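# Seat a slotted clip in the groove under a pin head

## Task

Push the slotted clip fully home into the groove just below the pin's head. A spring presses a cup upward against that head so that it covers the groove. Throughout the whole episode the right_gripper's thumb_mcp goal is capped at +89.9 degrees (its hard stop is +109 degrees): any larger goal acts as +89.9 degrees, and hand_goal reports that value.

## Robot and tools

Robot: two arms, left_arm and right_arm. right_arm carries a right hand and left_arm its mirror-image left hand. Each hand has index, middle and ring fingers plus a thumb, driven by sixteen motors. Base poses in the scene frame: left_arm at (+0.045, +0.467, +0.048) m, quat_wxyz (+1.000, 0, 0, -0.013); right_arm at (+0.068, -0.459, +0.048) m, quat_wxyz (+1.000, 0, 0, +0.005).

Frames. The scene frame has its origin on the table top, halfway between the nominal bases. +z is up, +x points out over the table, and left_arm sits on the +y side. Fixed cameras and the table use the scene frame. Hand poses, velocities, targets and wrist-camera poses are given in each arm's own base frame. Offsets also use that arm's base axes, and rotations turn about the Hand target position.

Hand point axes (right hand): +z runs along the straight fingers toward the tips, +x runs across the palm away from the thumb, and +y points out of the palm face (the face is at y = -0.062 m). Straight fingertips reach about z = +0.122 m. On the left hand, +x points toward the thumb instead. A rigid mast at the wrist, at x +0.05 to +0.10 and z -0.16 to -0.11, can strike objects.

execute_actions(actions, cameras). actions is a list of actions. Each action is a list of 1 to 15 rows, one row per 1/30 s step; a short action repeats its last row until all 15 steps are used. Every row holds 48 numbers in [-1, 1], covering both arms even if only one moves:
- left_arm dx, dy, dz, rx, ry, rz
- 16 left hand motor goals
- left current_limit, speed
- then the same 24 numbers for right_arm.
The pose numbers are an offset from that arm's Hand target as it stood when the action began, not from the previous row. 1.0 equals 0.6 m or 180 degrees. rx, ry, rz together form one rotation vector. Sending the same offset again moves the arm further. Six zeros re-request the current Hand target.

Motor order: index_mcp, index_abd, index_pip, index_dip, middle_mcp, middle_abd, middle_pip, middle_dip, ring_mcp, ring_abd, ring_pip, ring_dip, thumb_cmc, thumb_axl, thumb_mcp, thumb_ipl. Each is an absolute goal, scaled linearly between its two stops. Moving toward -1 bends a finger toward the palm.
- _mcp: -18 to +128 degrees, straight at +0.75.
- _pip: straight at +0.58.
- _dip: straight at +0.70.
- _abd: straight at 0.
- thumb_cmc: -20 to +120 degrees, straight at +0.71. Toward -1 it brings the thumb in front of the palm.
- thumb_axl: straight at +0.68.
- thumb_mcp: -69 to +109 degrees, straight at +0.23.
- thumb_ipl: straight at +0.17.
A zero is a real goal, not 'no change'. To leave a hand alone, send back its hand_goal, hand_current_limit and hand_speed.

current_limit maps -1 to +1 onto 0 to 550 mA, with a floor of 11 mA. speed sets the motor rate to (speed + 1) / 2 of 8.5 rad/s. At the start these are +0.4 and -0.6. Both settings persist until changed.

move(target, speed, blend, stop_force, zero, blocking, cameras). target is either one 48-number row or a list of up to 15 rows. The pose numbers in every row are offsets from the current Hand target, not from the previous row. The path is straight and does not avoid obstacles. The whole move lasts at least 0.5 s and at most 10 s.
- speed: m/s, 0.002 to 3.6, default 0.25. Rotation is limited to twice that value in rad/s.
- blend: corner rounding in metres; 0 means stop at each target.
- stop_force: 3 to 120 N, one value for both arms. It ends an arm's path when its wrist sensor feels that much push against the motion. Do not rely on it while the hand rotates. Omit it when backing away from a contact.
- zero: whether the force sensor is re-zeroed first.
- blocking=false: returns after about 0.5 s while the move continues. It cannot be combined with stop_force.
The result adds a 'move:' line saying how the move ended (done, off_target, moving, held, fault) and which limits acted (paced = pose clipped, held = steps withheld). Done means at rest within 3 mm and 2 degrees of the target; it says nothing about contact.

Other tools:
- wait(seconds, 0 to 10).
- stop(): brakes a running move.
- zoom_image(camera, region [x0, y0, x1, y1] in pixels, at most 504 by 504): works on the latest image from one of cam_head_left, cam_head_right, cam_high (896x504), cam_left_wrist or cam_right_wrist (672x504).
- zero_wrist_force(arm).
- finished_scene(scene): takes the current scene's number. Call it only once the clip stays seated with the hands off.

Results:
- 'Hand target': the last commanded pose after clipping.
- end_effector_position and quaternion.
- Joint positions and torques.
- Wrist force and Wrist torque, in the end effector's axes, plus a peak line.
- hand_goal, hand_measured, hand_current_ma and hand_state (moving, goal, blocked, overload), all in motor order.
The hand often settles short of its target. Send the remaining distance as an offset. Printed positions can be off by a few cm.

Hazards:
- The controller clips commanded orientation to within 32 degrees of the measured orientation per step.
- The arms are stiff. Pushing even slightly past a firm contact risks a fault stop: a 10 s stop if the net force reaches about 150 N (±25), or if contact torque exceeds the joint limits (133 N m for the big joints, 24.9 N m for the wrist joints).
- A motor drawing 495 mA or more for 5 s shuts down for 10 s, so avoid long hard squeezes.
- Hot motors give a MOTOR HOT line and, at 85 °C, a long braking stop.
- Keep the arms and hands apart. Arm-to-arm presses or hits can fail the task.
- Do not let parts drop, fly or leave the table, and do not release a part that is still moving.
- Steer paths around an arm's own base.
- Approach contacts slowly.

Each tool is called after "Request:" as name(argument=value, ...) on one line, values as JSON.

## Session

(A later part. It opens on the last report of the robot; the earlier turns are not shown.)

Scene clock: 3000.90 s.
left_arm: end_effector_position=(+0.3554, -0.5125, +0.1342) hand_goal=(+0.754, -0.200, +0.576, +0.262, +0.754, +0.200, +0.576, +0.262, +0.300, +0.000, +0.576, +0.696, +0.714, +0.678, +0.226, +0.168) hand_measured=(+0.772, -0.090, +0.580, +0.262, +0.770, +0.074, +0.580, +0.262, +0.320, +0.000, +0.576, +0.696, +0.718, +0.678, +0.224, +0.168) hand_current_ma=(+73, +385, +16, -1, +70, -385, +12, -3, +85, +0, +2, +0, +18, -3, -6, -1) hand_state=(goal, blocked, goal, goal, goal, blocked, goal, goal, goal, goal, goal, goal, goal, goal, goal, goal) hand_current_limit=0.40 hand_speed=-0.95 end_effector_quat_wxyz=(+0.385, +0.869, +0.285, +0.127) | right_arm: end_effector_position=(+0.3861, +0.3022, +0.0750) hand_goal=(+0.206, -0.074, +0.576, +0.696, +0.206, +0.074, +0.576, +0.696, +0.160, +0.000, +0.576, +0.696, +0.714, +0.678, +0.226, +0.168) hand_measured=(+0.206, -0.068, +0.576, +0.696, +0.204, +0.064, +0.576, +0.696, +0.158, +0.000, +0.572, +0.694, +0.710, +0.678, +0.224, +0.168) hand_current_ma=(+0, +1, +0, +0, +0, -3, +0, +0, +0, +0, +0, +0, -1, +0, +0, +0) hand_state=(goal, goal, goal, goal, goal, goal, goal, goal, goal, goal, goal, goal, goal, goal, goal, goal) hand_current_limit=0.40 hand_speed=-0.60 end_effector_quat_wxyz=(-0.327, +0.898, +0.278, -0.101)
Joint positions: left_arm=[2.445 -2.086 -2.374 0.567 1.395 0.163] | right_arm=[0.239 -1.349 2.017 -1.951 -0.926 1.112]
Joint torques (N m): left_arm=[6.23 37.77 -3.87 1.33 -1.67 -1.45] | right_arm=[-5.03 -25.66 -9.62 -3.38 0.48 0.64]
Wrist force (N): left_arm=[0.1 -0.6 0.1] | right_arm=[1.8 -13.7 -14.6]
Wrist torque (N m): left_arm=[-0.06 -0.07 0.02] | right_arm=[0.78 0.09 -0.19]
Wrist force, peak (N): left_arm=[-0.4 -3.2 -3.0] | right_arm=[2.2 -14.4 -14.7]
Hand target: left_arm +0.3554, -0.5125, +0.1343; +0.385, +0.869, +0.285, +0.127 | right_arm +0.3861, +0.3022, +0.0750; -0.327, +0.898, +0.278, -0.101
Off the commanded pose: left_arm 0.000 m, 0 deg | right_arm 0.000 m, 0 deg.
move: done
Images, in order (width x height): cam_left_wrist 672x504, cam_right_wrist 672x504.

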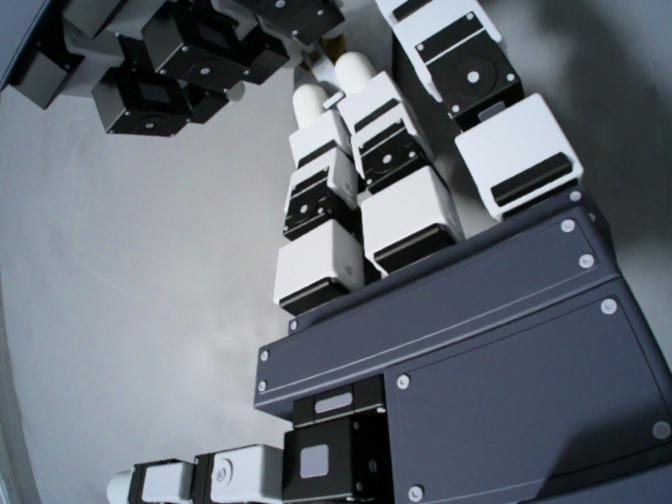

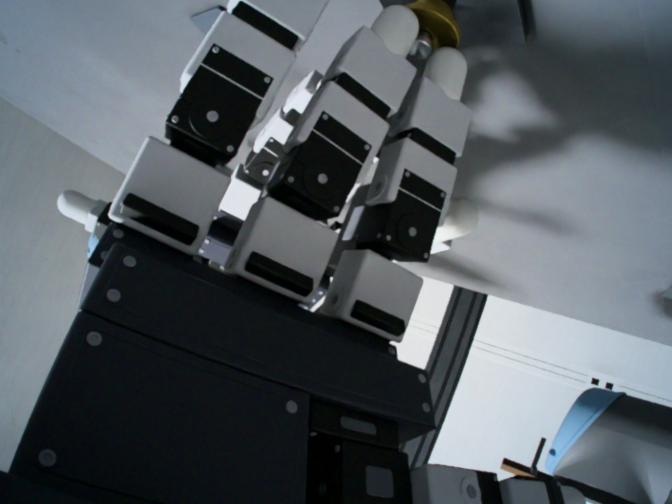

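Request:
move(target=[-0.0198,0.0268,0,0,0,0, 0.754,-0.20,0.576,0.261,0.754,0.20,0.576,0.261,0.3,0,0.576,0.696,0.714,0.678,0.226,0.168,0.4,-0.95, 0,0,0,0,0,0, 0.2055,-0.074,0.576,0.696,0.2055,0.074,0.576,0.696,0.16,0,0.576,0.696,0.714,0.678,0.226,0.168,0.4,-0.6], speed=0.04)

Request:
move(target=[0,0,0,0,0,0, 0.754,-0.20,0.576,0.261,0.754,0.20,0.576,0.261,0.3,0,0.576,0.696,0.714,0.678,0.226,0.168,0.4,-0.95, 0,0,0.05,0,0,0, 0.2055,-0.074,0.576,0.696,0.2055,0.074,0.576,0.696,0.16,0,0.576,0.696,0.714,0.678,0.226,0.168,0.4,-0.6], speed=0.03, cameras=["cam_left_wrist","cam_right_wrist"])

Request:
zoom_image(camera="cam_left_wrist", region=[260, 10, 380, 100])

Request:
zoom_image(camera="cam_right_wrist", region=[350, 0, 500, 112])

Scene clock: 3078.57 s.
left_arm: end_effector_position=(+0.3435, -0.4965, +0.1343) hand_goal=(+0.754, -0.200, +0.576, +0.262, +0.754, +0.200, +0.576, +0.262, +0.300, +0.000, +0.576, +0.696, +0.714, +0.678, +0.226, +0.168) hand_measured=(+0.772, -0.090, +0.580, +0.262, +0.770, +0.074, +0.580, +0.262, +0.320, +0.000, +0.576, +0.696, +0.718, +0.678, +0.224, +0.168) hand_current_ma=(+73, +385, +16, -1, +70, -385, +12, -3, +85, +0, +2, +0, +18, -3, -6, -1) hand_state=(goal, blocked, goal, goal, goal, blocked, goal, goal, goal, goal, goal, goal, goal, goal, goal, goal) hand_current_limit=0.40 hand_speed=-0.95 end_effector_quat_wxyz=(+0.385, +0.869, +0.285, +0.127) | right_arm: end_effector_position=(+0.3861, +0.3022, +0.0750) hand_goal=(+0.206, -0.074, +0.576, +0.696, +0.206, +0.074, +0.576, +0.696, +0.160, +0.000, +0.576, +0.696, +0.714, +0.678, +0.226, +0.168) hand_measured=(+0.206, -0.068, +0.576, +0.696, +0.204, +0.064, +0.576, +0.696, +0.158, +0.000, +0.572, +0.694, +0.710, +0.678, +0.224, +0.168) hand_current_ma=(+0, +1, +0, +0, +0, -3, +0, +0, +0, +0, +0, +0, -1, +0, +0, +0) hand_state=(goal, goal, goal, goal, goal, goal, goal, goal, goal, goal, goal, goal, goal, goal, goal, goal) hand_current_limit=0.40 hand_speed=-0.60 end_effector_quat_wxyz=(-0.327, +0.898, +0.278, -0.101)
Joint positions: left_arm=[2.458 -2.068 -2.43 0.603 1.386 0.172] | right_arm=[0.239 -1.349 2.017 -1.951 -0.926 1.112]
Joint torques (N m): left_arm=[9.31 36.82 -3.59 4.43 -1.72 2.17] | right_arm=[-5.89 -25.59 -11.32 -3.33 0.39 0.59]
Wrist force (N): left_arm=[0.1 -0.4 0.7] | right_arm=[1.8 -13.7 -15.1]
Wrist torque (N m): left_arm=[-0.09 -0.06 0.02] | right_arm=[0.81 0.09 -0.19]
Wrist force, peak (N): left_arm=[0.1 -1.2 0.2] | right_arm=[1.8 -14.3 -14.8]
Hand target: left_arm +0.3435, -0.4964, +0.1343; +0.385, +0.869, +0.285, +0.127 | right_arm +0.3861, +0.3022, +0.0750; -0.327, +0.898, +0.278, -0.101
Off the commanded pose: left_arm 0.000 m, 0 deg | right_arm 0.000 m, 0 deg.
move: done

Scene clock: 3079.97 s.
left_arm: end_effector_position=(+0.3435, -0.4964, +0.1343) hand_goal=(+0.754, -0.200, +0.576, +0.262, +0.754, +0.200, +0.576, +0.262, +0.300, +0.000, +0.576, +0.696, +0.714, +0.678, +0.226, +0.168) hand_measured=(+0.772, -0.090, +0.580, +0.262, +0.770, +0.074, +0.580, +0.262, +0.320, +0.000, +0.576, +0.696, +0.718, +0.678, +0.224, +0.168) hand_current_ma=(+73, +385, +16, -1, +70, -385, +12, -3, +85, +0, +2, +0, +18, -3, -6, -1) hand_state=(goal, blocked, goal, goal, goal, blocked, goal, goal, goal, goal, goal, goal, goal, goal, goal, goal) hand_current_limit=0.40 hand_speed=-0.95 end_effector_quat_wxyz=(+0.385, +0.869, +0.285, +0.127) | right_arm: end_effector_position=(+0.3861, +0.3022, +0.1049) hand_goal=(+0.206, -0.074, +0.576, +0.696, +0.206, +0.074, +0.576, +0.696, +0.160, +0.000, +0.576, +0.696, +0.714, +0.678, +0.226, +0.168) hand_measured=(+0.206, -0.070, +0.576, +0.696, +0.204, +0.070, +0.576, +0.696, +0.158, +0.000, +0.572, +0.694, +0.710, +0.678, +0.224, +0.168) hand_current_ma=(+0, +0, +0, +0, +0, -1, +0, +0, +0, +0, +0, +0, -1, +0, +0, +0) hand_state=(goal, goal, goal, goal, goal, goal, goal, goal, goal, goal, goal, goal, goal, goal, goal, goal) hand_current_limit=0.40 hand_speed=-0.60 end_effector_quat_wxyz=(-0.327, +0.898, +0.278, -0.101)
Joint positions: left_arm=[2.458 -2.068 -2.43 0.604 1.386 0.172] | right_arm=[0.239 -1.394 1.981 -1.869 -0.926 1.112]
Joint torques (N m): left_arm=[9.35 35.6 -4.92 4.34 -1.81 2.32] | right_arm=[4.36 -38.93 -37.03 0.59 0.51 -0.68]
Wrist force (N): left_arm=[-0.2 -0.7 0.3] | right_arm=[0.7 0.3 0.1]
Wrist torque (N m): left_arm=[-0.09 -0.03 0.00] | right_arm=[0.15 -0.03 -0.10]
Wrist force, peak (N): left_arm=[0.4 -1.2 0.4] | right_arm=[1.5 -13.9 -14.9]
Hand target: left_arm +0.3435, -0.4964, +0.1343; +0.385, +0.869, +0.285, +0.127 | right_arm +0.3861, +0.3022, +0.1050; -0.327, +0.898, +0.278, -0.101
Off the commanded pose: left_arm 0.000 m, 0 deg | right_arm 0.000 m, 0 deg.
move: done
Images, in order (width x height): cam_left_wrist 672x504, cam_right_wrist 672x504.

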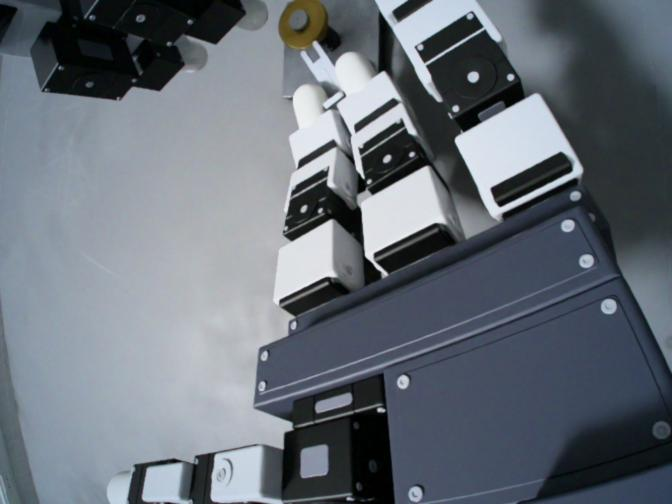

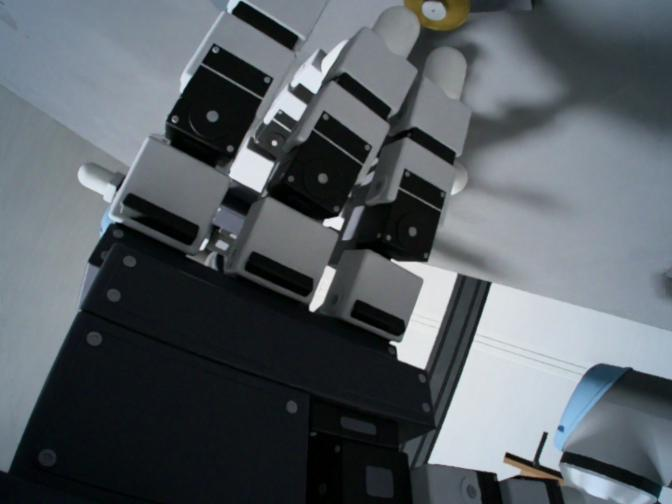

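Scaled by 4.200 from the camera's 672x504 image, which has a finer 960x720 frame.

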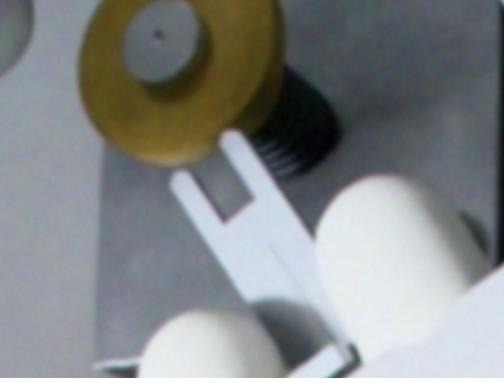

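Scaled by 3.360 from the camera's 672x504 image, which has a finer 960x720 frame.

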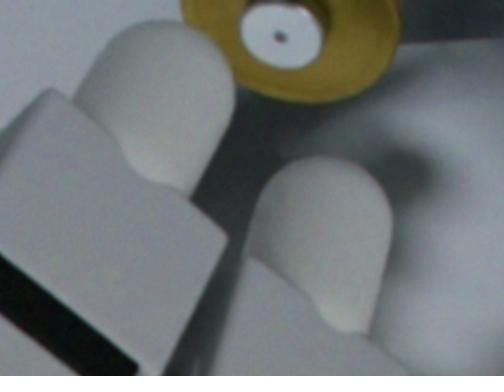

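Request:
zoom_image(camera="cam_left_wrist", region=[276, 6, 332, 54])

Request:
zoom_image(camera="cam_right_wrist", region=[402, 0, 474, 36])

Request:
zoom_image(camera="cam_left_wrist", region=[290, 30, 370, 110])

Scaled by 9.000 from the camera's 672x504 image, which has a finer 960x720 frame.

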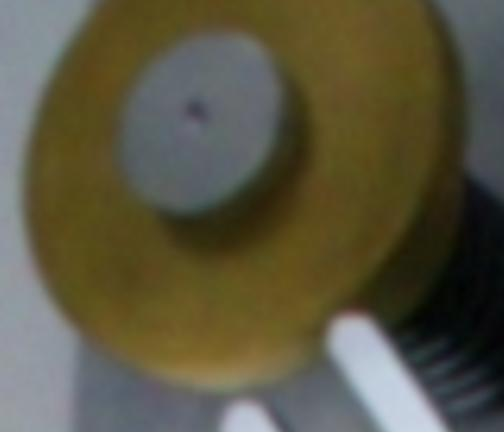

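Scaled by 7.000 from the camera's 672x504 image, which has a finer 960x720 frame.

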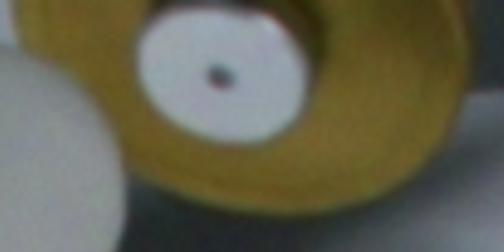

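Scaled by 6.300 from the camera's 672x504 image, which has a finer 960x720 frame.

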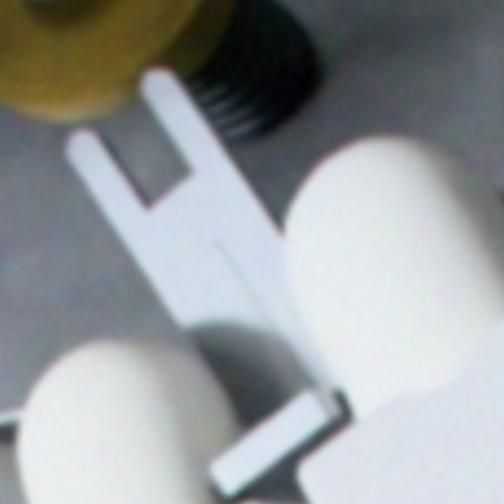

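Request:
move(target=[[0.0214,0.0158,0.0133,0,0,0, 0.754,-0.20,0.576,0.261,0.754,0.20,0.576,0.261,0.3,0,0.576,0.696,0.714,0.678,0.226,0.168,0.4,-0.95, 0,0,0,0,0,0, 0.2055,-0.074,0.576,0.696,0.2055,0.074,0.576,0.696,0.16,0,0.576,0.696,0.714,0.678,0.226,0.168,0.4,-0.6],[0.0501,-0.0231,0.0133,0,0,0, 0.754,-0.20,0.576,0.261,0.754,0.20,0.576,0.261,0.3,0,0.576,0.696,0.714,0.678,0.226,0.168,0.4,-0.95, 0,0,0,0,0,0, 0.2055,-0.074,0.576,0.696,0.2055,0.074,0.576,0.696,0.16,0,0.576,0.696,0.714,0.678,0.226,0.168,0.4,-0.6]], speed=0.03, cameras=["cam_left_wrist","cam_right_wrist","cam_head_left"])

Request:
zoom_image(camera="cam_left_wrist", region=[260, 0, 380, 100])

Request:
zoom_image(camera="cam_right_wrist", region=[340, 0, 490, 112])

Scene clock: 3123.70 s.
left_arm: end_effector_position=(+0.3735, -0.5102, +0.1422) hand_goal=(+0.754, -0.200, +0.576, +0.262, +0.754, +0.200, +0.576, +0.262, +0.300, +0.000, +0.576, +0.696, +0.714, +0.678, +0.226, +0.168) hand_measured=(+0.772, -0.090, +0.580, +0.262, +0.770, +0.074, +0.580, +0.262, +0.320, +0.000, +0.576, +0.696, +0.718, +0.678, +0.224, +0.168) hand_current_ma=(+73, +385, +16, -1, +70, -385, +12, -3, +85, +0, +2, +0, +18, -3, -6, -1) hand_state=(goal, blocked, goal, goal, goal, blocked, goal, goal, goal, goal, goal, goal, goal, goal, goal, goal) hand_current_limit=0.40 hand_speed=-0.95 end_effector_quat_wxyz=(+0.385, +0.869, +0.285, +0.127) | right_arm: end_effector_position=(+0.3861, +0.3022, +0.1050) hand_goal=(+0.206, -0.074, +0.576, +0.696, +0.206, +0.074, +0.576, +0.696, +0.160, +0.000, +0.576, +0.696, +0.714, +0.678, +0.226, +0.168) hand_measured=(+0.206, -0.070, +0.576, +0.696, +0.204, +0.070, +0.576, +0.696, +0.158, +0.000, +0.572, +0.694, +0.710, +0.678, +0.224, +0.168) hand_current_ma=(+0, +0, +0, +0, +0, -1, +0, +0, +0, +0, +0, +0, -1, +0, +0, +0) hand_state=(goal, goal, goal, goal, goal, goal, goal, goal, goal, goal, goal, goal, goal, goal, goal, goal) hand_current_limit=0.40 hand_speed=-0.60 end_effector_quat_wxyz=(-0.327, +0.898, +0.278, -0.101)
Joint positions: left_arm=[2.479 -2.066 -2.354 0.522 1.37 0.187] | right_arm=[0.239 -1.394 1.981 -1.869 -0.926 1.112]
Joint torques (N m): left_arm=[-6.19 23.89 23.05 1.52 1.59 -2.28] | right_arm=[5.55 -38.36 -35.67 0.62 0.4 -0.91]
Wrist force (N): left_arm=[0.3 -0.8 0.5] | right_arm=[0.8 0.4 0.1]
Wrist torque (N m): left_arm=[-0.13 -0.07 0.12] | right_arm=[0.14 -0.03 -0.08]
Wrist force, peak (N): left_arm=[-0.2 -1.3 0.5] | right_arm=[1.2 0.3 0.1]
Hand target: left_arm +0.3735, -0.5103, +0.1423; +0.385, +0.869, +0.285, +0.127 | right_arm +0.3861, +0.3022, +0.1050; -0.327, +0.898, +0.278, -0.101
Off the commanded pose: left_arm 0.000 m, 0 deg | right_arm 0.000 m, 0 deg.
move: done
Images, in order (width x height): cam_head_left 896x504, cam_left_wrist 672x504, cam_right_wrist 672x504.

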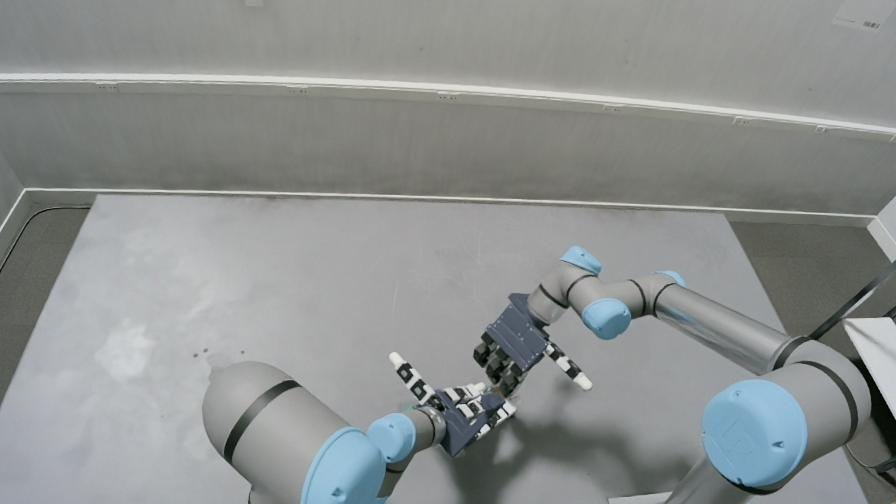

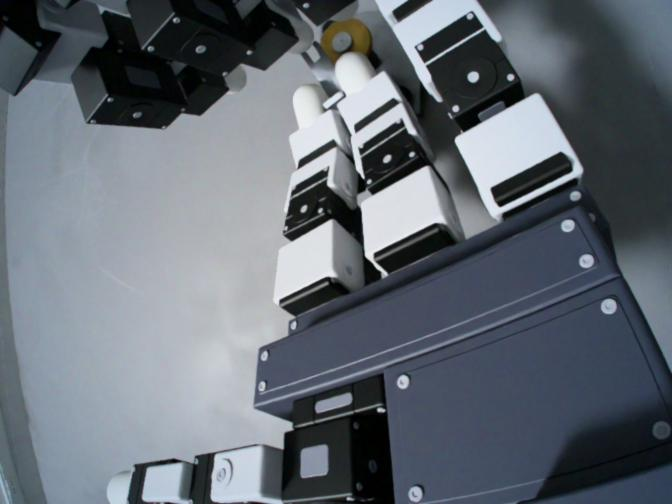

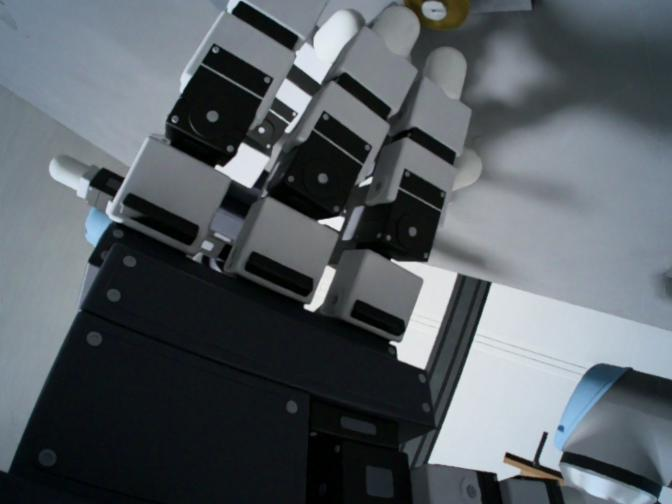

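Scaled by 4.200 from the camera's 672x504 image, which has a finer 960x720 frame.

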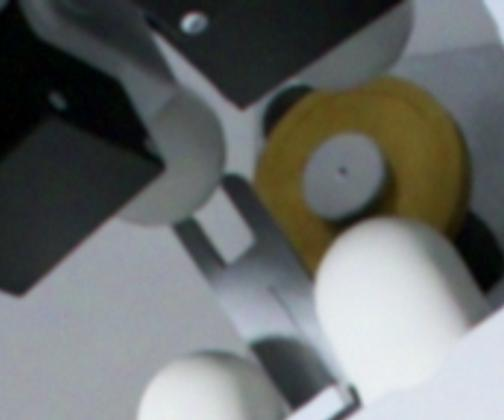

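Scaled by 3.360 from the camera's 672x504 image, which has a finer 960x720 frame.

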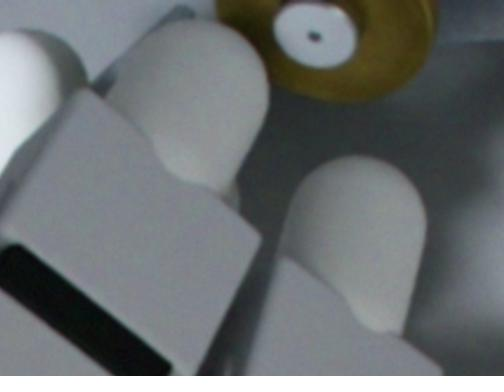

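Request:
move(target=[[0.00198,-0.00268,0,0,0,0, 0.754,-0.20,0.576,0.261,0.754,0.20,0.576,0.261,0.3,0,0.576,0.696,0.714,0.678,0.226,0.168,0.4,-0.95, 0,0,0,0,0,0, 0.2055,-0.074,0.576,0.696,0.2055,0.074,0.576,0.696,0.16,0,0.576,0.696,0.714,0.678,0.226,0.168,0.4,-0.6],[0.00198,-0.00268,0.01,0,0,0, 0.754,-0.20,0.576,0.261,0.754,0.20,0.576,0.261,0.3,0,0.576,0.696,0.714,0.678,0.226,0.168,0.4,-0.95, 0,0,0,0,0,0, 0.2055,-0.074,0.576,0.696,0.2055,0.074,0.576,0.696,0.16,0,0.576,0.696,0.714,0.678,0.226,0.168,0.4,-0.6]], speed=0.01, cameras=["cam_left_wrist","cam_right_wrist"])

Request:
zoom_image(camera="cam_left_wrist", region=[290, 30, 370, 110])

Scene clock: 3133.10 s.
left_arm: end_effector_position=(+0.3747, -0.5119, +0.1482) hand_goal=(+0.754, -0.200, +0.576, +0.262, +0.754, +0.200, +0.576, +0.262, +0.300, +0.000, +0.576, +0.696, +0.714, +0.678, +0.226, +0.168) hand_measured=(+0.772, -0.090, +0.580, +0.262, +0.770, +0.074, +0.580, +0.262, +0.320, +0.000, +0.576, +0.696, +0.718, +0.678, +0.224, +0.168) hand_current_ma=(+73, +385, +16, -1, +70, -385, +12, -3, +85, +0, +2, +0, +18, -3, -6, -1) hand_state=(goal, blocked, goal, goal, goal, blocked, goal, goal, goal, goal, goal, goal, goal, goal, goal, goal) hand_current_limit=0.40 hand_speed=-0.95 end_effector_quat_wxyz=(+0.385, +0.869, +0.285, +0.127) | right_arm: end_effector_position=(+0.3861, +0.3022, +0.1050) hand_goal=(+0.206, -0.074, +0.576, +0.696, +0.206, +0.074, +0.576, +0.696, +0.160, +0.000, +0.576, +0.696, +0.714, +0.678, +0.226, +0.168) hand_measured=(+0.206, -0.070, +0.576, +0.696, +0.204, +0.070, +0.576, +0.696, +0.158, +0.000, +0.572, +0.694, +0.710, +0.678, +0.224, +0.168) hand_current_ma=(+0, +0, +0, +0, +0, -1, +0, +0, +0, +0, +0, +0, -1, +0, +0, +0) hand_state=(goal, goal, goal, goal, goal, goal, goal, goal, goal, goal, goal, goal, goal, goal, goal, goal) hand_current_limit=0.40 hand_speed=-0.60 end_effector_quat_wxyz=(-0.327, +0.898, +0.278, -0.101)
Joint positions: left_arm=[2.478 -2.049 -2.348 0.5 1.371 0.186] | right_arm=[0.239 -1.394 1.981 -1.869 -0.926 1.112]
Joint torques (N m): left_arm=[-5.92 38.41 23.24 1.52 1.42 -2.12] | right_arm=[5.06 -37.62 -35.34 0.55 0.35 -0.83]
Wrist force (N): left_arm=[0.1 -0.7 0.7] | right_arm=[0.9 0.0 0.1]
Wrist torque (N m): left_arm=[-0.13 -0.06 0.11] | right_arm=[0.11 -0.06 -0.08]
Wrist force, peak (N): left_arm=[0.0 -1.0 0.8] | right_arm=[1.0 0.4 0.4]
Hand target: left_arm +0.3747, -0.5119, +0.1483; +0.385, +0.869, +0.285, +0.127 | right_arm +0.3861, +0.3022, +0.1050; -0.327, +0.898, +0.278, -0.101
Off the commanded pose: left_arm 0.000 m, 0 deg | right_arm 0.000 m, 0 deg.
move: done
Images, in order (width x height): cam_left_wrist 672x504, cam_right_wrist 672x504.

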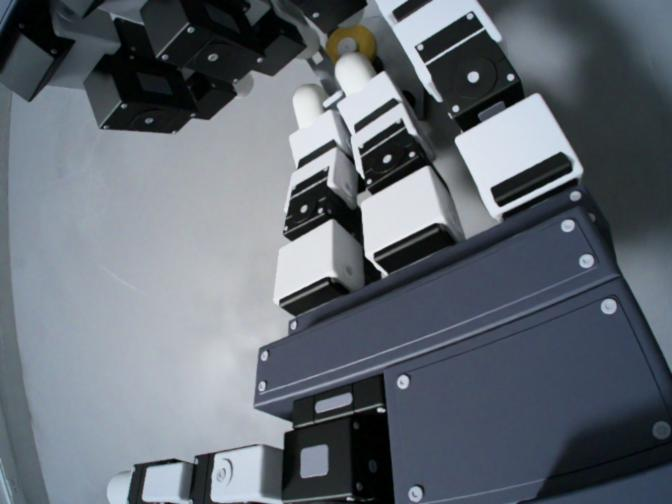

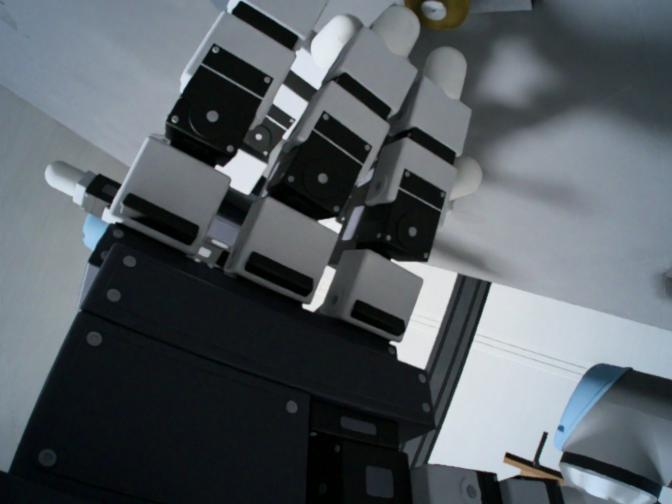

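Scaled by 6.300 from the camera's 672x504 image, which has a finer 960x720 frame.

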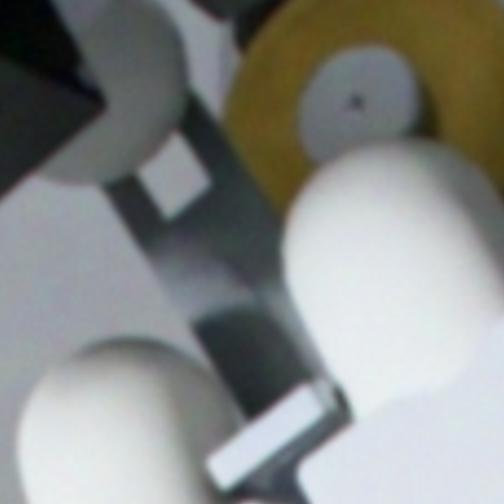

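Request:
move(target=[0,0,0.0083,0,0,0, 0.754,-0.20,0.576,0.261,0.754,0.20,0.576,0.261,0.3,0,0.576,0.696,0.714,0.678,0.226,0.168,0.4,-0.95, 0,0,0,0,0,0, 0.2055,-0.074,0.576,0.696,0.2055,0.074,0.576,0.696,0.16,0,0.576,0.696,0.714,0.678,0.226,0.168,0.4,-0.6], speed=0.01, cameras=["cam_left_wrist","cam_right_wrist"])

Request:
zoom_image(camera="cam_left_wrist", region=[290, 30, 370, 110])

Scene clock: 3138.90 s.
left_arm: end_effector_position=(+0.3747, -0.5119, +0.1532) hand_goal=(+0.754, -0.200, +0.576, +0.262, +0.754, +0.200, +0.576, +0.262, +0.300, +0.000, +0.576, +0.696, +0.714, +0.678, +0.226, +0.168) hand_measured=(+0.772, -0.090, +0.580, +0.262, +0.770, +0.074, +0.580, +0.262, +0.320, +0.000, +0.576, +0.696, +0.718, +0.678, +0.224, +0.168) hand_current_ma=(+73, +385, +16, -1, +70, -385, +12, -3, +85, +0, +2, +0, +18, -3, -6, -1) hand_state=(goal, blocked, goal, goal, goal, blocked, goal, goal, goal, goal, goal, goal, goal, goal, goal, goal) hand_current_limit=0.40 hand_speed=-0.95 end_effector_quat_wxyz=(+0.385, +0.869, +0.285, +0.127) | right_arm: end_effector_position=(+0.3861, +0.3022, +0.1050) hand_goal=(+0.206, -0.074, +0.576, +0.696, +0.206, +0.074, +0.576, +0.696, +0.160, +0.000, +0.576, +0.696, +0.714, +0.678, +0.226, +0.168) hand_measured=(+0.206, -0.070, +0.576, +0.696, +0.204, +0.070, +0.576, +0.696, +0.158, +0.000, +0.572, +0.694, +0.710, +0.678, +0.224, +0.168) hand_current_ma=(+0, +0, +0, +0, +0, -1, +0, +0, +0, +0, +0, +0, -1, +0, +0, +0) hand_state=(goal, goal, goal, goal, goal, goal, goal, goal, goal, goal, goal, goal, goal, goal, goal, goal) hand_current_limit=0.40 hand_speed=-0.60 end_effector_quat_wxyz=(-0.327, +0.898, +0.278, -0.101)
Joint positions: left_arm=[2.478 -2.033 -2.348 0.484 1.371 0.186] | right_arm=[0.239 -1.394 1.981 -1.869 -0.926 1.112]
Joint torques (N m): left_arm=[-3.82 36.9 24.11 1.54 1.55 0.09] | right_arm=[5.68 -36.5 -35.14 0.7 0.42 -0.82]
Wrist force (N): left_arm=[-0.3 -0.9 0.4] | right_arm=[0.7 0.3 0.2]
Wrist torque (N m): left_arm=[-0.12 -0.01 0.10] | right_arm=[0.14 -0.04 -0.09]
Wrist force, peak (N): left_arm=[0.1 -1.1 1.0] | right_arm=[1.2 0.5 0.2]
Hand target: left_arm +0.3747, -0.5119, +0.1532; +0.385, +0.869, +0.285, +0.127 | right_arm +0.3861, +0.3022, +0.1050; -0.327, +0.898, +0.278, -0.101
Off the commanded pose: left_arm 0.000 m, 0 deg | right_arm 0.000 m, 0 deg.
move: done
Images, in order (width x height): cam_left_wrist 672x504, cam_right_wrist 672x504.

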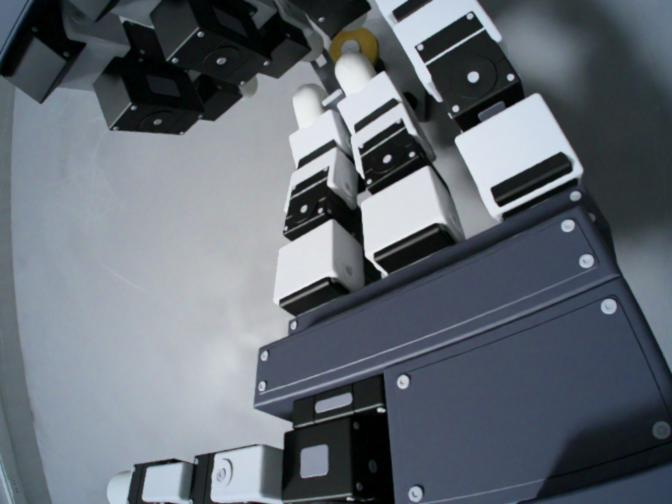

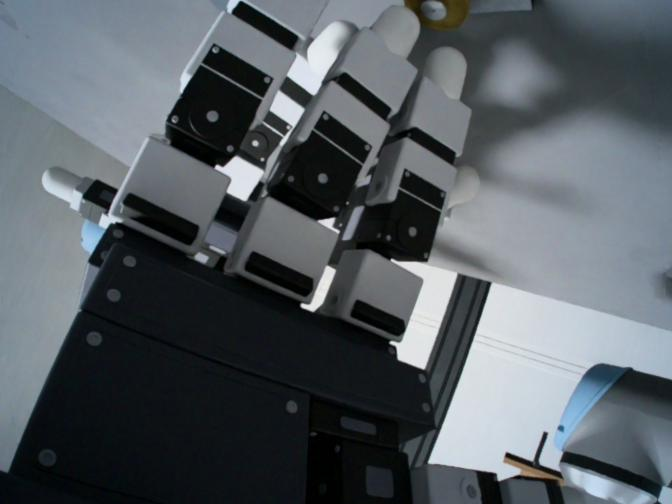

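Scaled by 6.300 from the camera's 672x504 image, which has a finer 960x720 frame.

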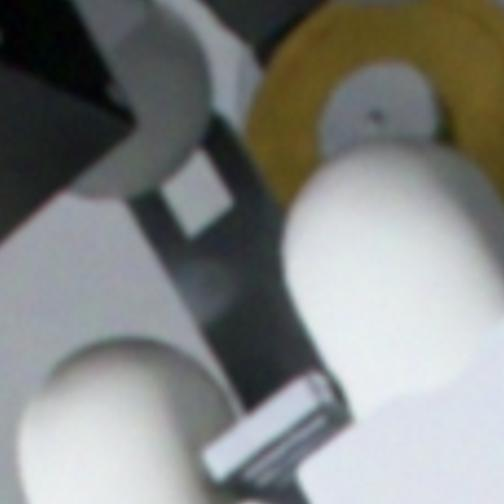

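Request:
move(target=[0,0,0.0033,0,0,0, 0.754,-0.20,0.576,0.261,0.754,0.20,0.576,0.261,0.3,0,0.576,0.696,0.714,0.678,0.226,0.168,0.4,-0.95, 0,0,0,0,0,0, 0.2055,-0.074,0.576,0.696,0.2055,0.074,0.576,0.696,0.16,0,0.576,0.696,0.714,0.678,0.226,0.168,0.4,-0.6], speed=0.01, cameras=["cam_left_wrist","cam_right_wrist"])

Request:
zoom_image(camera="cam_left_wrist", region=[290, 30, 370, 110])

Request:
move(target=[[0,0,-0.0133,0,0,0, 0.754,-0.20,0.576,0.261,0.754,0.20,0.576,0.261,0.3,0,0.576,0.696,0.714,0.678,0.226,0.168,0.4,-0.95, 0,0,0,0,0,0, 0.2055,-0.074,0.576,0.696,0.2055,0.074,0.576,0.696,0.16,0,0.576,0.696,0.714,0.678,0.226,0.168,0.4,-0.6],[-0.0397,0.0536,-0.0133,0,0,0, 0.754,-0.20,0.576,0.261,0.754,0.20,0.576,0.261,0.3,0,0.576,0.696,0.714,0.678,0.226,0.168,0.4,-0.95, 0,0,0,0,0,0, 0.2055,-0.074,0.576,0.696,0.2055,0.074,0.576,0.696,0.16,0,0.576,0.696,0.714,0.678,0.226,0.168,0.4,-0.6]], speed=0.03, cameras=["cam_left_wrist","cam_right_wrist"])

Request:
zoom_image(camera="cam_left_wrist", region=[290, 30, 370, 110])

Scene clock: 3153.40 s.
left_arm: end_effector_position=(+0.3747, -0.5119, +0.1551) hand_goal=(+0.754, -0.200, +0.576, +0.262, +0.754, +0.200, +0.576, +0.262, +0.300, +0.000, +0.576, +0.696, +0.714, +0.678, +0.226, +0.168) hand_measured=(+0.772, -0.090, +0.580, +0.262, +0.770, +0.074, +0.580, +0.262, +0.320, +0.000, +0.576, +0.696, +0.718, +0.678, +0.224, +0.168) hand_current_ma=(+73, +385, +16, -1, +70, -385, +12, -3, +85, +0, +2, +0, +18, -3, -6, -1) hand_state=(goal, blocked, goal, goal, goal, blocked, goal, goal, goal, goal, goal, goal, goal, goal, goal, goal) hand_current_limit=0.40 hand_speed=-0.95 end_effector_quat_wxyz=(+0.385, +0.869, +0.285, +0.127) | right_arm: end_effector_position=(+0.3861, +0.3022, +0.1050) hand_goal=(+0.206, -0.074, +0.576, +0.696, +0.206, +0.074, +0.576, +0.696, +0.160, +0.000, +0.576, +0.696, +0.714, +0.678, +0.226, +0.168) hand_measured=(+0.206, -0.070, +0.576, +0.696, +0.204, +0.070, +0.576, +0.696, +0.158, +0.000, +0.572, +0.694, +0.710, +0.678, +0.224, +0.168) hand_current_ma=(+0, +0, +0, +0, +0, -1, +0, +0, +0, +0, +0, +0, -1, +0, +0, +0) hand_state=(goal, goal, goal, goal, goal, goal, goal, goal, goal, goal, goal, goal, goal, goal, goal, goal) hand_current_limit=0.40 hand_speed=-0.60 end_effector_quat_wxyz=(-0.327, +0.898, +0.278, -0.101)
Joint positions: left_arm=[2.478 -2.027 -2.347 0.478 1.371 0.186] | right_arm=[0.239 -1.394 1.981 -1.869 -0.926 1.112]
Joint torques (N m): left_arm=[-0.21 36.52 24.46 1.27 1.39 1.71] | right_arm=[4.54 -36.41 -35.49 0.69 0.46 -0.86]
Wrist force (N): left_arm=[-0.1 -1.0 0.9] | right_arm=[0.7 0.2 0.0]
Wrist torque (N m): left_arm=[-0.17 -0.03 0.11] | right_arm=[0.15 -0.02 -0.10]
Wrist force, peak (N): left_arm=[-0.5 -1.2 0.9] | right_arm=[1.2 0.0 0.0]
Hand target: left_arm +0.3747, -0.5119, +0.1552; +0.385, +0.869, +0.285, +0.127 | right_arm +0.3861, +0.3022, +0.1050; -0.327, +0.898, +0.278, -0.101
Off the commanded pose: left_arm 0.000 m, 0 deg | right_arm 0.000 m, 0 deg.
move: done
Images, in order (width x height): cam_left_wrist 672x504, cam_right_wrist 672x504.

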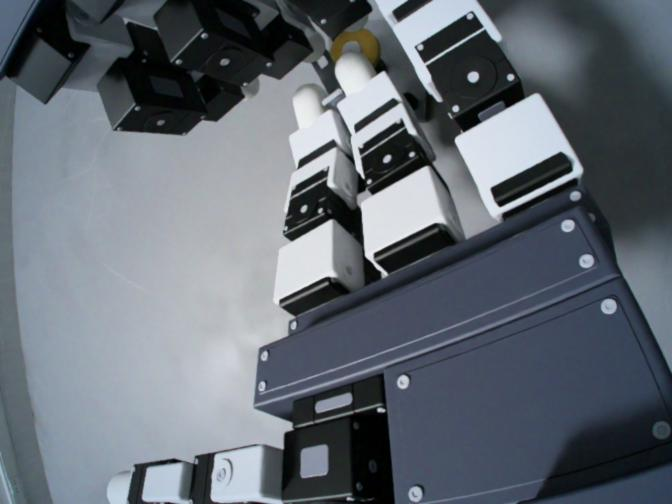

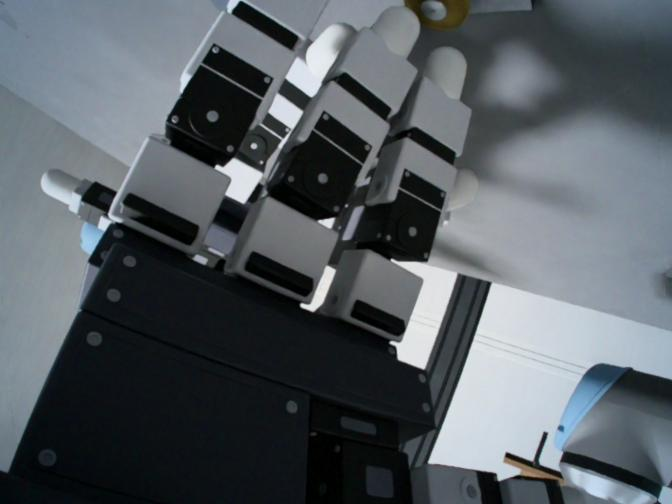

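Scaled by 6.300 from the camera's 672x504 image, which has a finer 960x720 frame.

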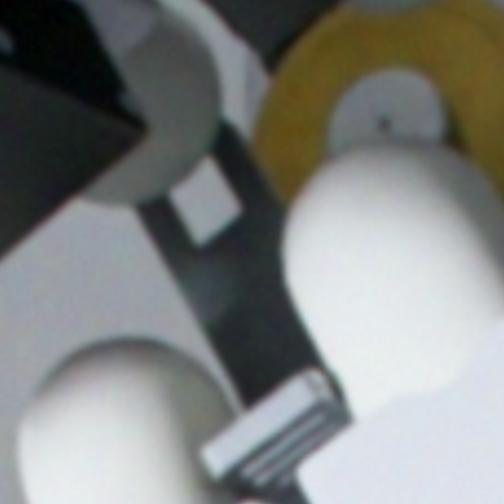

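Scene clock: 3155.80 s.
left_arm: end_effector_position=(+0.3510, -0.4798, +0.1472) hand_goal=(+0.754, -0.200, +0.576, +0.262, +0.754, +0.200, +0.576, +0.262, +0.300, +0.000, +0.576, +0.696, +0.714, +0.678, +0.226, +0.168) hand_measured=(+0.772, -0.090, +0.580, +0.262, +0.770, +0.074, +0.580, +0.262, +0.320, +0.000, +0.576, +0.696, +0.718, +0.678, +0.224, +0.168) hand_current_ma=(+73, +385, +16, -1, +69, -385, +12, -3, +85, +0, +2, +0, +18, -3, -6, -1) hand_state=(goal, blocked, goal, goal, goal, blocked, goal, goal, goal, goal, goal, goal, goal, goal, goal, goal) hand_current_limit=0.40 hand_speed=-0.95 end_effector_quat_wxyz=(+0.385, +0.869, +0.285, +0.127) | right_arm: end_effector_position=(+0.3861, +0.3022, +0.1050) hand_goal=(+0.206, -0.074, +0.576, +0.696, +0.206, +0.074, +0.576, +0.696, +0.160, +0.000, +0.576, +0.696, +0.714, +0.678, +0.226, +0.168) hand_measured=(+0.206, -0.070, +0.576, +0.696, +0.204, +0.070, +0.576, +0.696, +0.158, +0.000, +0.572, +0.694, +0.710, +0.678, +0.224, +0.168) hand_current_ma=(+0, +0, +0, +0, +0, -1, +0, +0, +0, +0, +0, +0, -1, +0, +0, +0) hand_state=(goal, goal, goal, goal, goal, goal, goal, goal, goal, goal, goal, goal, goal, goal, goal, goal) hand_current_limit=0.40 hand_speed=-0.60 end_effector_quat_wxyz=(-0.327, +0.898, +0.278, -0.101)
Joint positions: left_arm=[2.509 -2.01 -2.461 0.569 1.349 0.208] | right_arm=[0.239 -1.394 1.981 -1.869 -0.926 1.112]
Joint torques (N m): left_arm=[9.6 34.43 -4.52 4.54 -1.88 2.1] | right_arm=[5.1 -35.29 -35.44 0.65 0.42 -0.83]
Wrist force (N): left_arm=[-0.4 -1.0 0.4] | right_arm=[0.8 0.0 0.1]
Wrist torque (N m): left_arm=[-0.15 0.02 0.00] | right_arm=[0.10 -0.05 -0.10]
Wrist force, peak (N): left_arm=[-0.3 -1.1 0.6] | right_arm=[1.1 0.4 0.1]
Hand target: left_arm +0.3509, -0.4798, +0.1472; +0.385, +0.869, +0.285, +0.127 | right_arm +0.3861, +0.3022, +0.1050; -0.327, +0.898, +0.278, -0.101
Off the commanded pose: left_arm 0.000 m, 0 deg | right_arm 0.000 m, 0 deg.
move: done
Images, in order (width x height): cam_left_wrist 672x504, cam_right_wrist 672x504.

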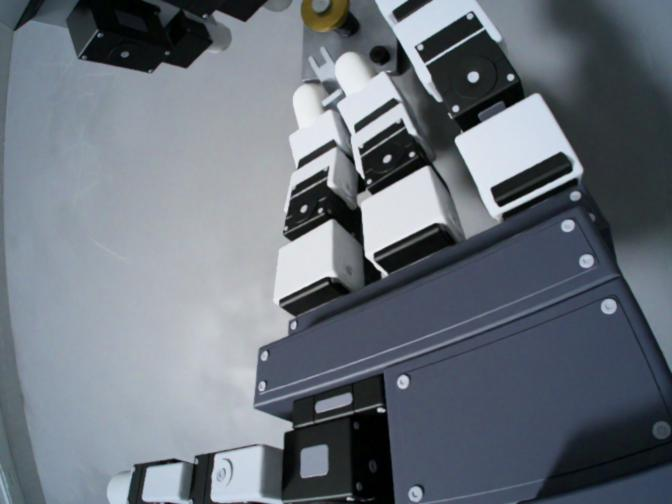

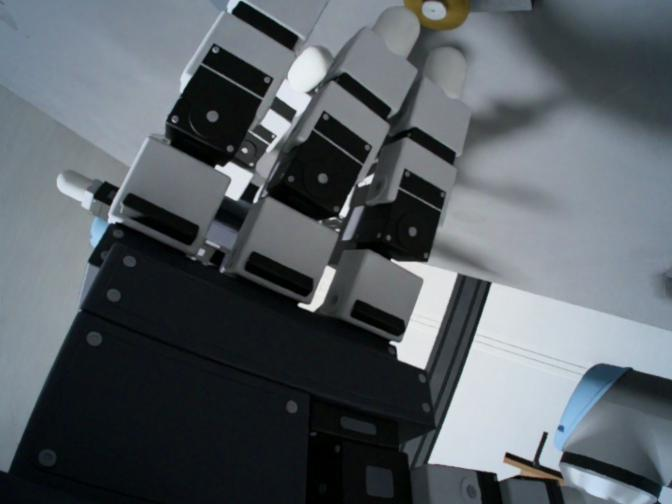

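Scaled by 6.300 from the camera's 672x504 image, which has a finer 960x720 frame.

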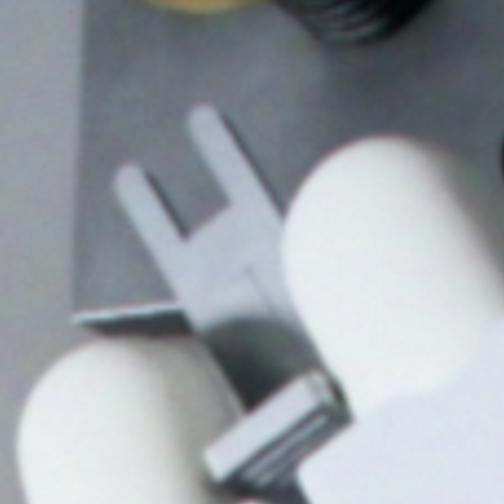

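Request:
move(target=[[0,0,0,0,0,0, 0.754,-0.20,0.576,0.261,0.754,0.20,0.576,0.261,0.3,0,0.576,0.696,0.714,0.678,0.226,0.168,0.4,-0.95, 0,0,-0.033,0,0,0, 0.2055,-0.074,0.576,0.696,0.2055,0.074,0.576,0.696,0.16,0,0.576,0.696,0.714,0.678,0.226,0.168,0.4,-0.6],[0,0,0,0,0,0, 0.754,-0.20,0.576,0.261,0.754,0.20,0.576,0.261,0.3,0,0.576,0.696,0.714,0.678,0.226,0.168,0.4,-0.95, 0,0,-0.05,0,0,0, 0.2055,-0.074,0.576,0.696,0.2055,0.074,0.576,0.696,0.16,0,0.576,0.696,0.714,0.678,0.226,0.168,0.4,-0.6]], speed=[0.03, 0.01])

Request:
move(target=[[0.0013,-0.0465,0,0,0,0, 0.754,-0.20,0.576,0.261,0.754,0.20,0.576,0.261,0.3,0,0.576,0.696,0.714,0.678,0.226,0.168,0.4,-0.95, 0,0,0,0,0,0, 0.2055,-0.074,0.576,0.696,0.2055,0.074,0.576,0.696,0.16,0,0.576,0.696,0.714,0.678,0.226,0.168,0.4,-0.6],[0.0013,-0.0465,-0.0223,0,0,0, 0.754,-0.20,0.576,0.261,0.754,0.20,0.576,0.261,0.3,0,0.576,0.696,0.714,0.678,0.226,0.168,0.4,-0.95, 0,0,0,0,0,0, 0.2055,-0.074,0.576,0.696,0.2055,0.074,0.576,0.696,0.16,0,0.576,0.696,0.714,0.678,0.226,0.168,0.4,-0.6]], speed=0.03, cameras=["cam_left_wrist","cam_right_wrist"])

Request:
zoom_image(camera="cam_left_wrist", region=[280, 30, 360, 110])

Request:
zoom_image(camera="cam_right_wrist", region=[390, 20, 440, 62])

Scene clock: 3177.27 s.
left_arm: end_effector_position=(+0.3509, -0.4798, +0.1472) hand_goal=(+0.754, -0.200, +0.576, +0.262, +0.754, +0.200, +0.576, +0.262, +0.300, +0.000, +0.576, +0.696, +0.714, +0.678, +0.226, +0.168) hand_measured=(+0.772, -0.090, +0.580, +0.262, +0.770, +0.074, +0.580, +0.262, +0.320, +0.000, +0.576, +0.696, +0.718, +0.678, +0.224, +0.168) hand_current_ma=(+73, +385, +16, -1, +69, -385, +12, -3, +85, +0, +2, +0, +18, -3, -6, -1) hand_state=(goal, blocked, goal, goal, goal, blocked, goal, goal, goal, goal, goal, goal, goal, goal, goal, goal) hand_current_limit=0.40 hand_speed=-0.95 end_effector_quat_wxyz=(+0.385, +0.869, +0.285, +0.127) | right_arm: end_effector_position=(+0.3861, +0.3022, +0.0751) hand_goal=(+0.206, -0.074, +0.576, +0.696, +0.206, +0.074, +0.576, +0.696, +0.160, +0.000, +0.576, +0.696, +0.714, +0.678, +0.226, +0.168) hand_measured=(+0.206, -0.068, +0.576, +0.696, +0.202, +0.066, +0.576, +0.696, +0.158, +0.000, +0.572, +0.694, +0.710, +0.678, +0.224, +0.168) hand_current_ma=(+0, +1, +0, +0, -1, -2, +0, +0, +0, +0, +0, +0, -1, +0, +0, +0) hand_state=(goal, goal, goal, goal, goal, goal, goal, goal, goal, goal, goal, goal, goal, goal, goal, goal) hand_current_limit=0.40 hand_speed=-0.60 end_effector_quat_wxyz=(-0.327, +0.898, +0.278, -0.101)
Joint positions: left_arm=[2.509 -2.01 -2.461 0.569 1.349 0.208] | right_arm=[0.239 -1.349 2.017 -1.951 -0.926 1.112]
Joint torques (N m): left_arm=[9.88 33.2 -4.54 4.4 -1.78 2.1] | right_arm=[-2.95 -12.52 2.86 -3.47 0.48 1.2]
Wrist force (N): left_arm=[0.1 -0.6 0.4] | right_arm=[1.5 -13.8 -14.9]
Wrist torque (N m): left_arm=[-0.11 -0.05 0.04] | right_arm=[0.79 0.11 -0.19]
Wrist force, peak (N): left_arm=[0.1 -1.5 0.7] | right_arm=[1.9 -13.9 -15.0]
Hand target: left_arm +0.3509, -0.4798, +0.1472; +0.385, +0.869, +0.285, +0.127 | right_arm +0.3861, +0.3022, +0.0750; -0.327, +0.898, +0.278, -0.101
Off the commanded pose: left_arm 0.000 m, 0 deg | right_arm 0.000 m, 0 deg.
move: done

Scene clock: 3179.30 s.
left_arm: end_effector_position=(+0.3517, -0.5076, +0.1339) hand_goal=(+0.754, -0.200, +0.576, +0.262, +0.754, +0.200, +0.576, +0.262, +0.300, +0.000, +0.576, +0.696, +0.714, +0.678, +0.226, +0.168) hand_measured=(+0.772, -0.090, +0.580, +0.262, +0.770, +0.074, +0.580, +0.262, +0.320, +0.000, +0.576, +0.696, +0.718, +0.678, +0.224, +0.168) hand_current_ma=(+73, +385, +16, -1, +69, -385, +12, -3, +85, +0, +2, +0, +18, -3, -6, -1) hand_state=(goal, blocked, goal, goal, goal, blocked, goal, goal, goal, goal, goal, goal, goal, goal, goal, goal) hand_current_limit=0.40 hand_speed=-0.95 end_effector_quat_wxyz=(+0.385, +0.869, +0.285, +0.127) | right_arm: end_effector_position=(+0.3861, +0.3022, +0.0750) hand_goal=(+0.206, -0.074, +0.576, +0.696, +0.206, +0.074, +0.576, +0.696, +0.160, +0.000, +0.576, +0.696, +0.714, +0.678, +0.226, +0.168) hand_measured=(+0.206, -0.068, +0.576, +0.696, +0.202, +0.064, +0.576, +0.696, +0.158, +0.000, +0.572, +0.694, +0.710, +0.678, +0.224, +0.168) hand_current_ma=(+0, +1, +0, +0, -1, -2, +0, +0, +0, +0, +0, +0, -1, +0, +0, +0) hand_state=(goal, goal, goal, goal, goal, goal, goal, goal, goal, goal, goal, goal, goal, goal, goal, goal) hand_current_limit=0.40 hand_speed=-0.60 end_effector_quat_wxyz=(-0.327, +0.898, +0.278, -0.101)
Joint positions: left_arm=[2.448 -2.081 -2.391 0.579 1.393 0.165] | right_arm=[0.239 -1.349 2.017 -1.951 -0.926 1.112]
Joint torques (N m): left_arm=[-5.57 24.79 22.83 4.7 1.57 -2.37] | right_arm=[-3 -13.1 1.44 -3.65 0.49 1.2]
Wrist force (N): left_arm=[0.2 -0.4 0.3] | right_arm=[1.7 -14.0 -14.9]
Wrist torque (N m): left_arm=[-0.04 -0.07 0.08] | right_arm=[0.76 0.04 -0.16]
Wrist force, peak (N): left_arm=[0.1 -1.1 0.6] | right_arm=[1.5 -14.5 -15.5]
Hand target: left_arm +0.3517, -0.5077, +0.1339; +0.385, +0.869, +0.285, +0.127 | right_arm +0.3861, +0.3022, +0.0750; -0.327, +0.898, +0.278, -0.101
Off the commanded pose: left_arm 0.000 m, 0 deg | right_arm 0.000 m, 0 deg.
move: done
Images, in order (width x height): cam_left_wrist 672x504, cam_right_wrist 672x504.

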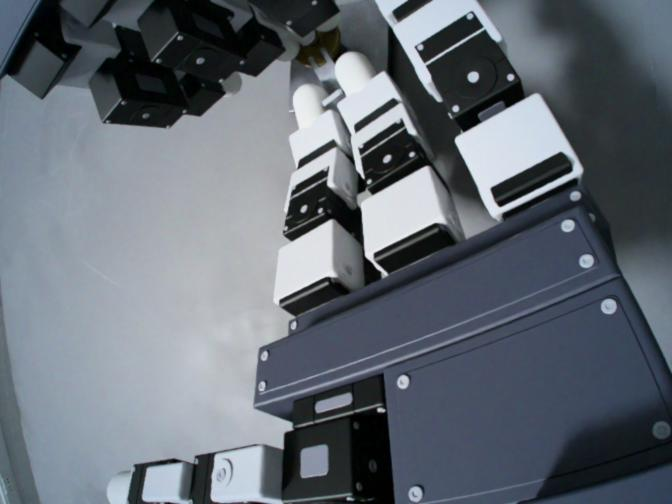

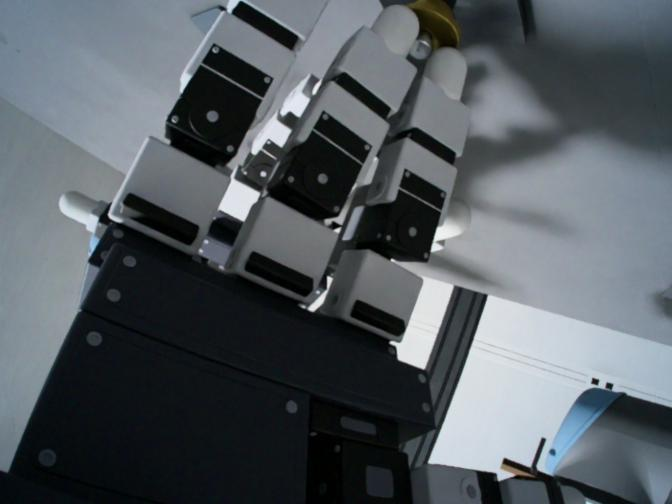

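Scaled by 6.300 from the camera's 672x504 image, which has a finer 960x720 frame.

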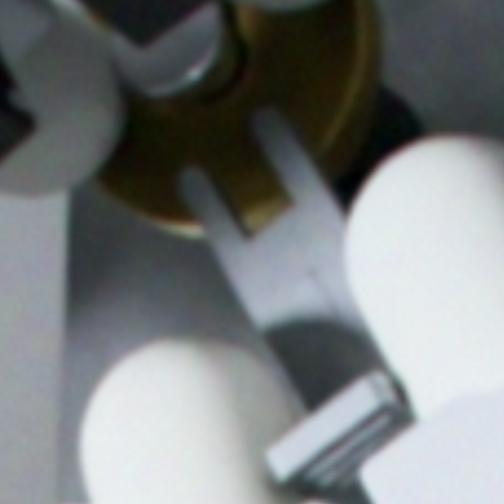

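Scaled by 10.080 from the camera's 672x504 image, which has a finer 960x720 frame.

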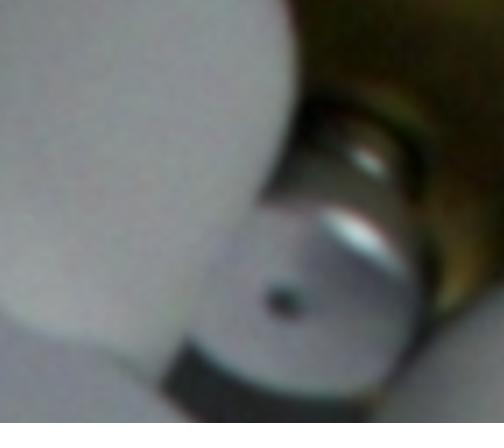

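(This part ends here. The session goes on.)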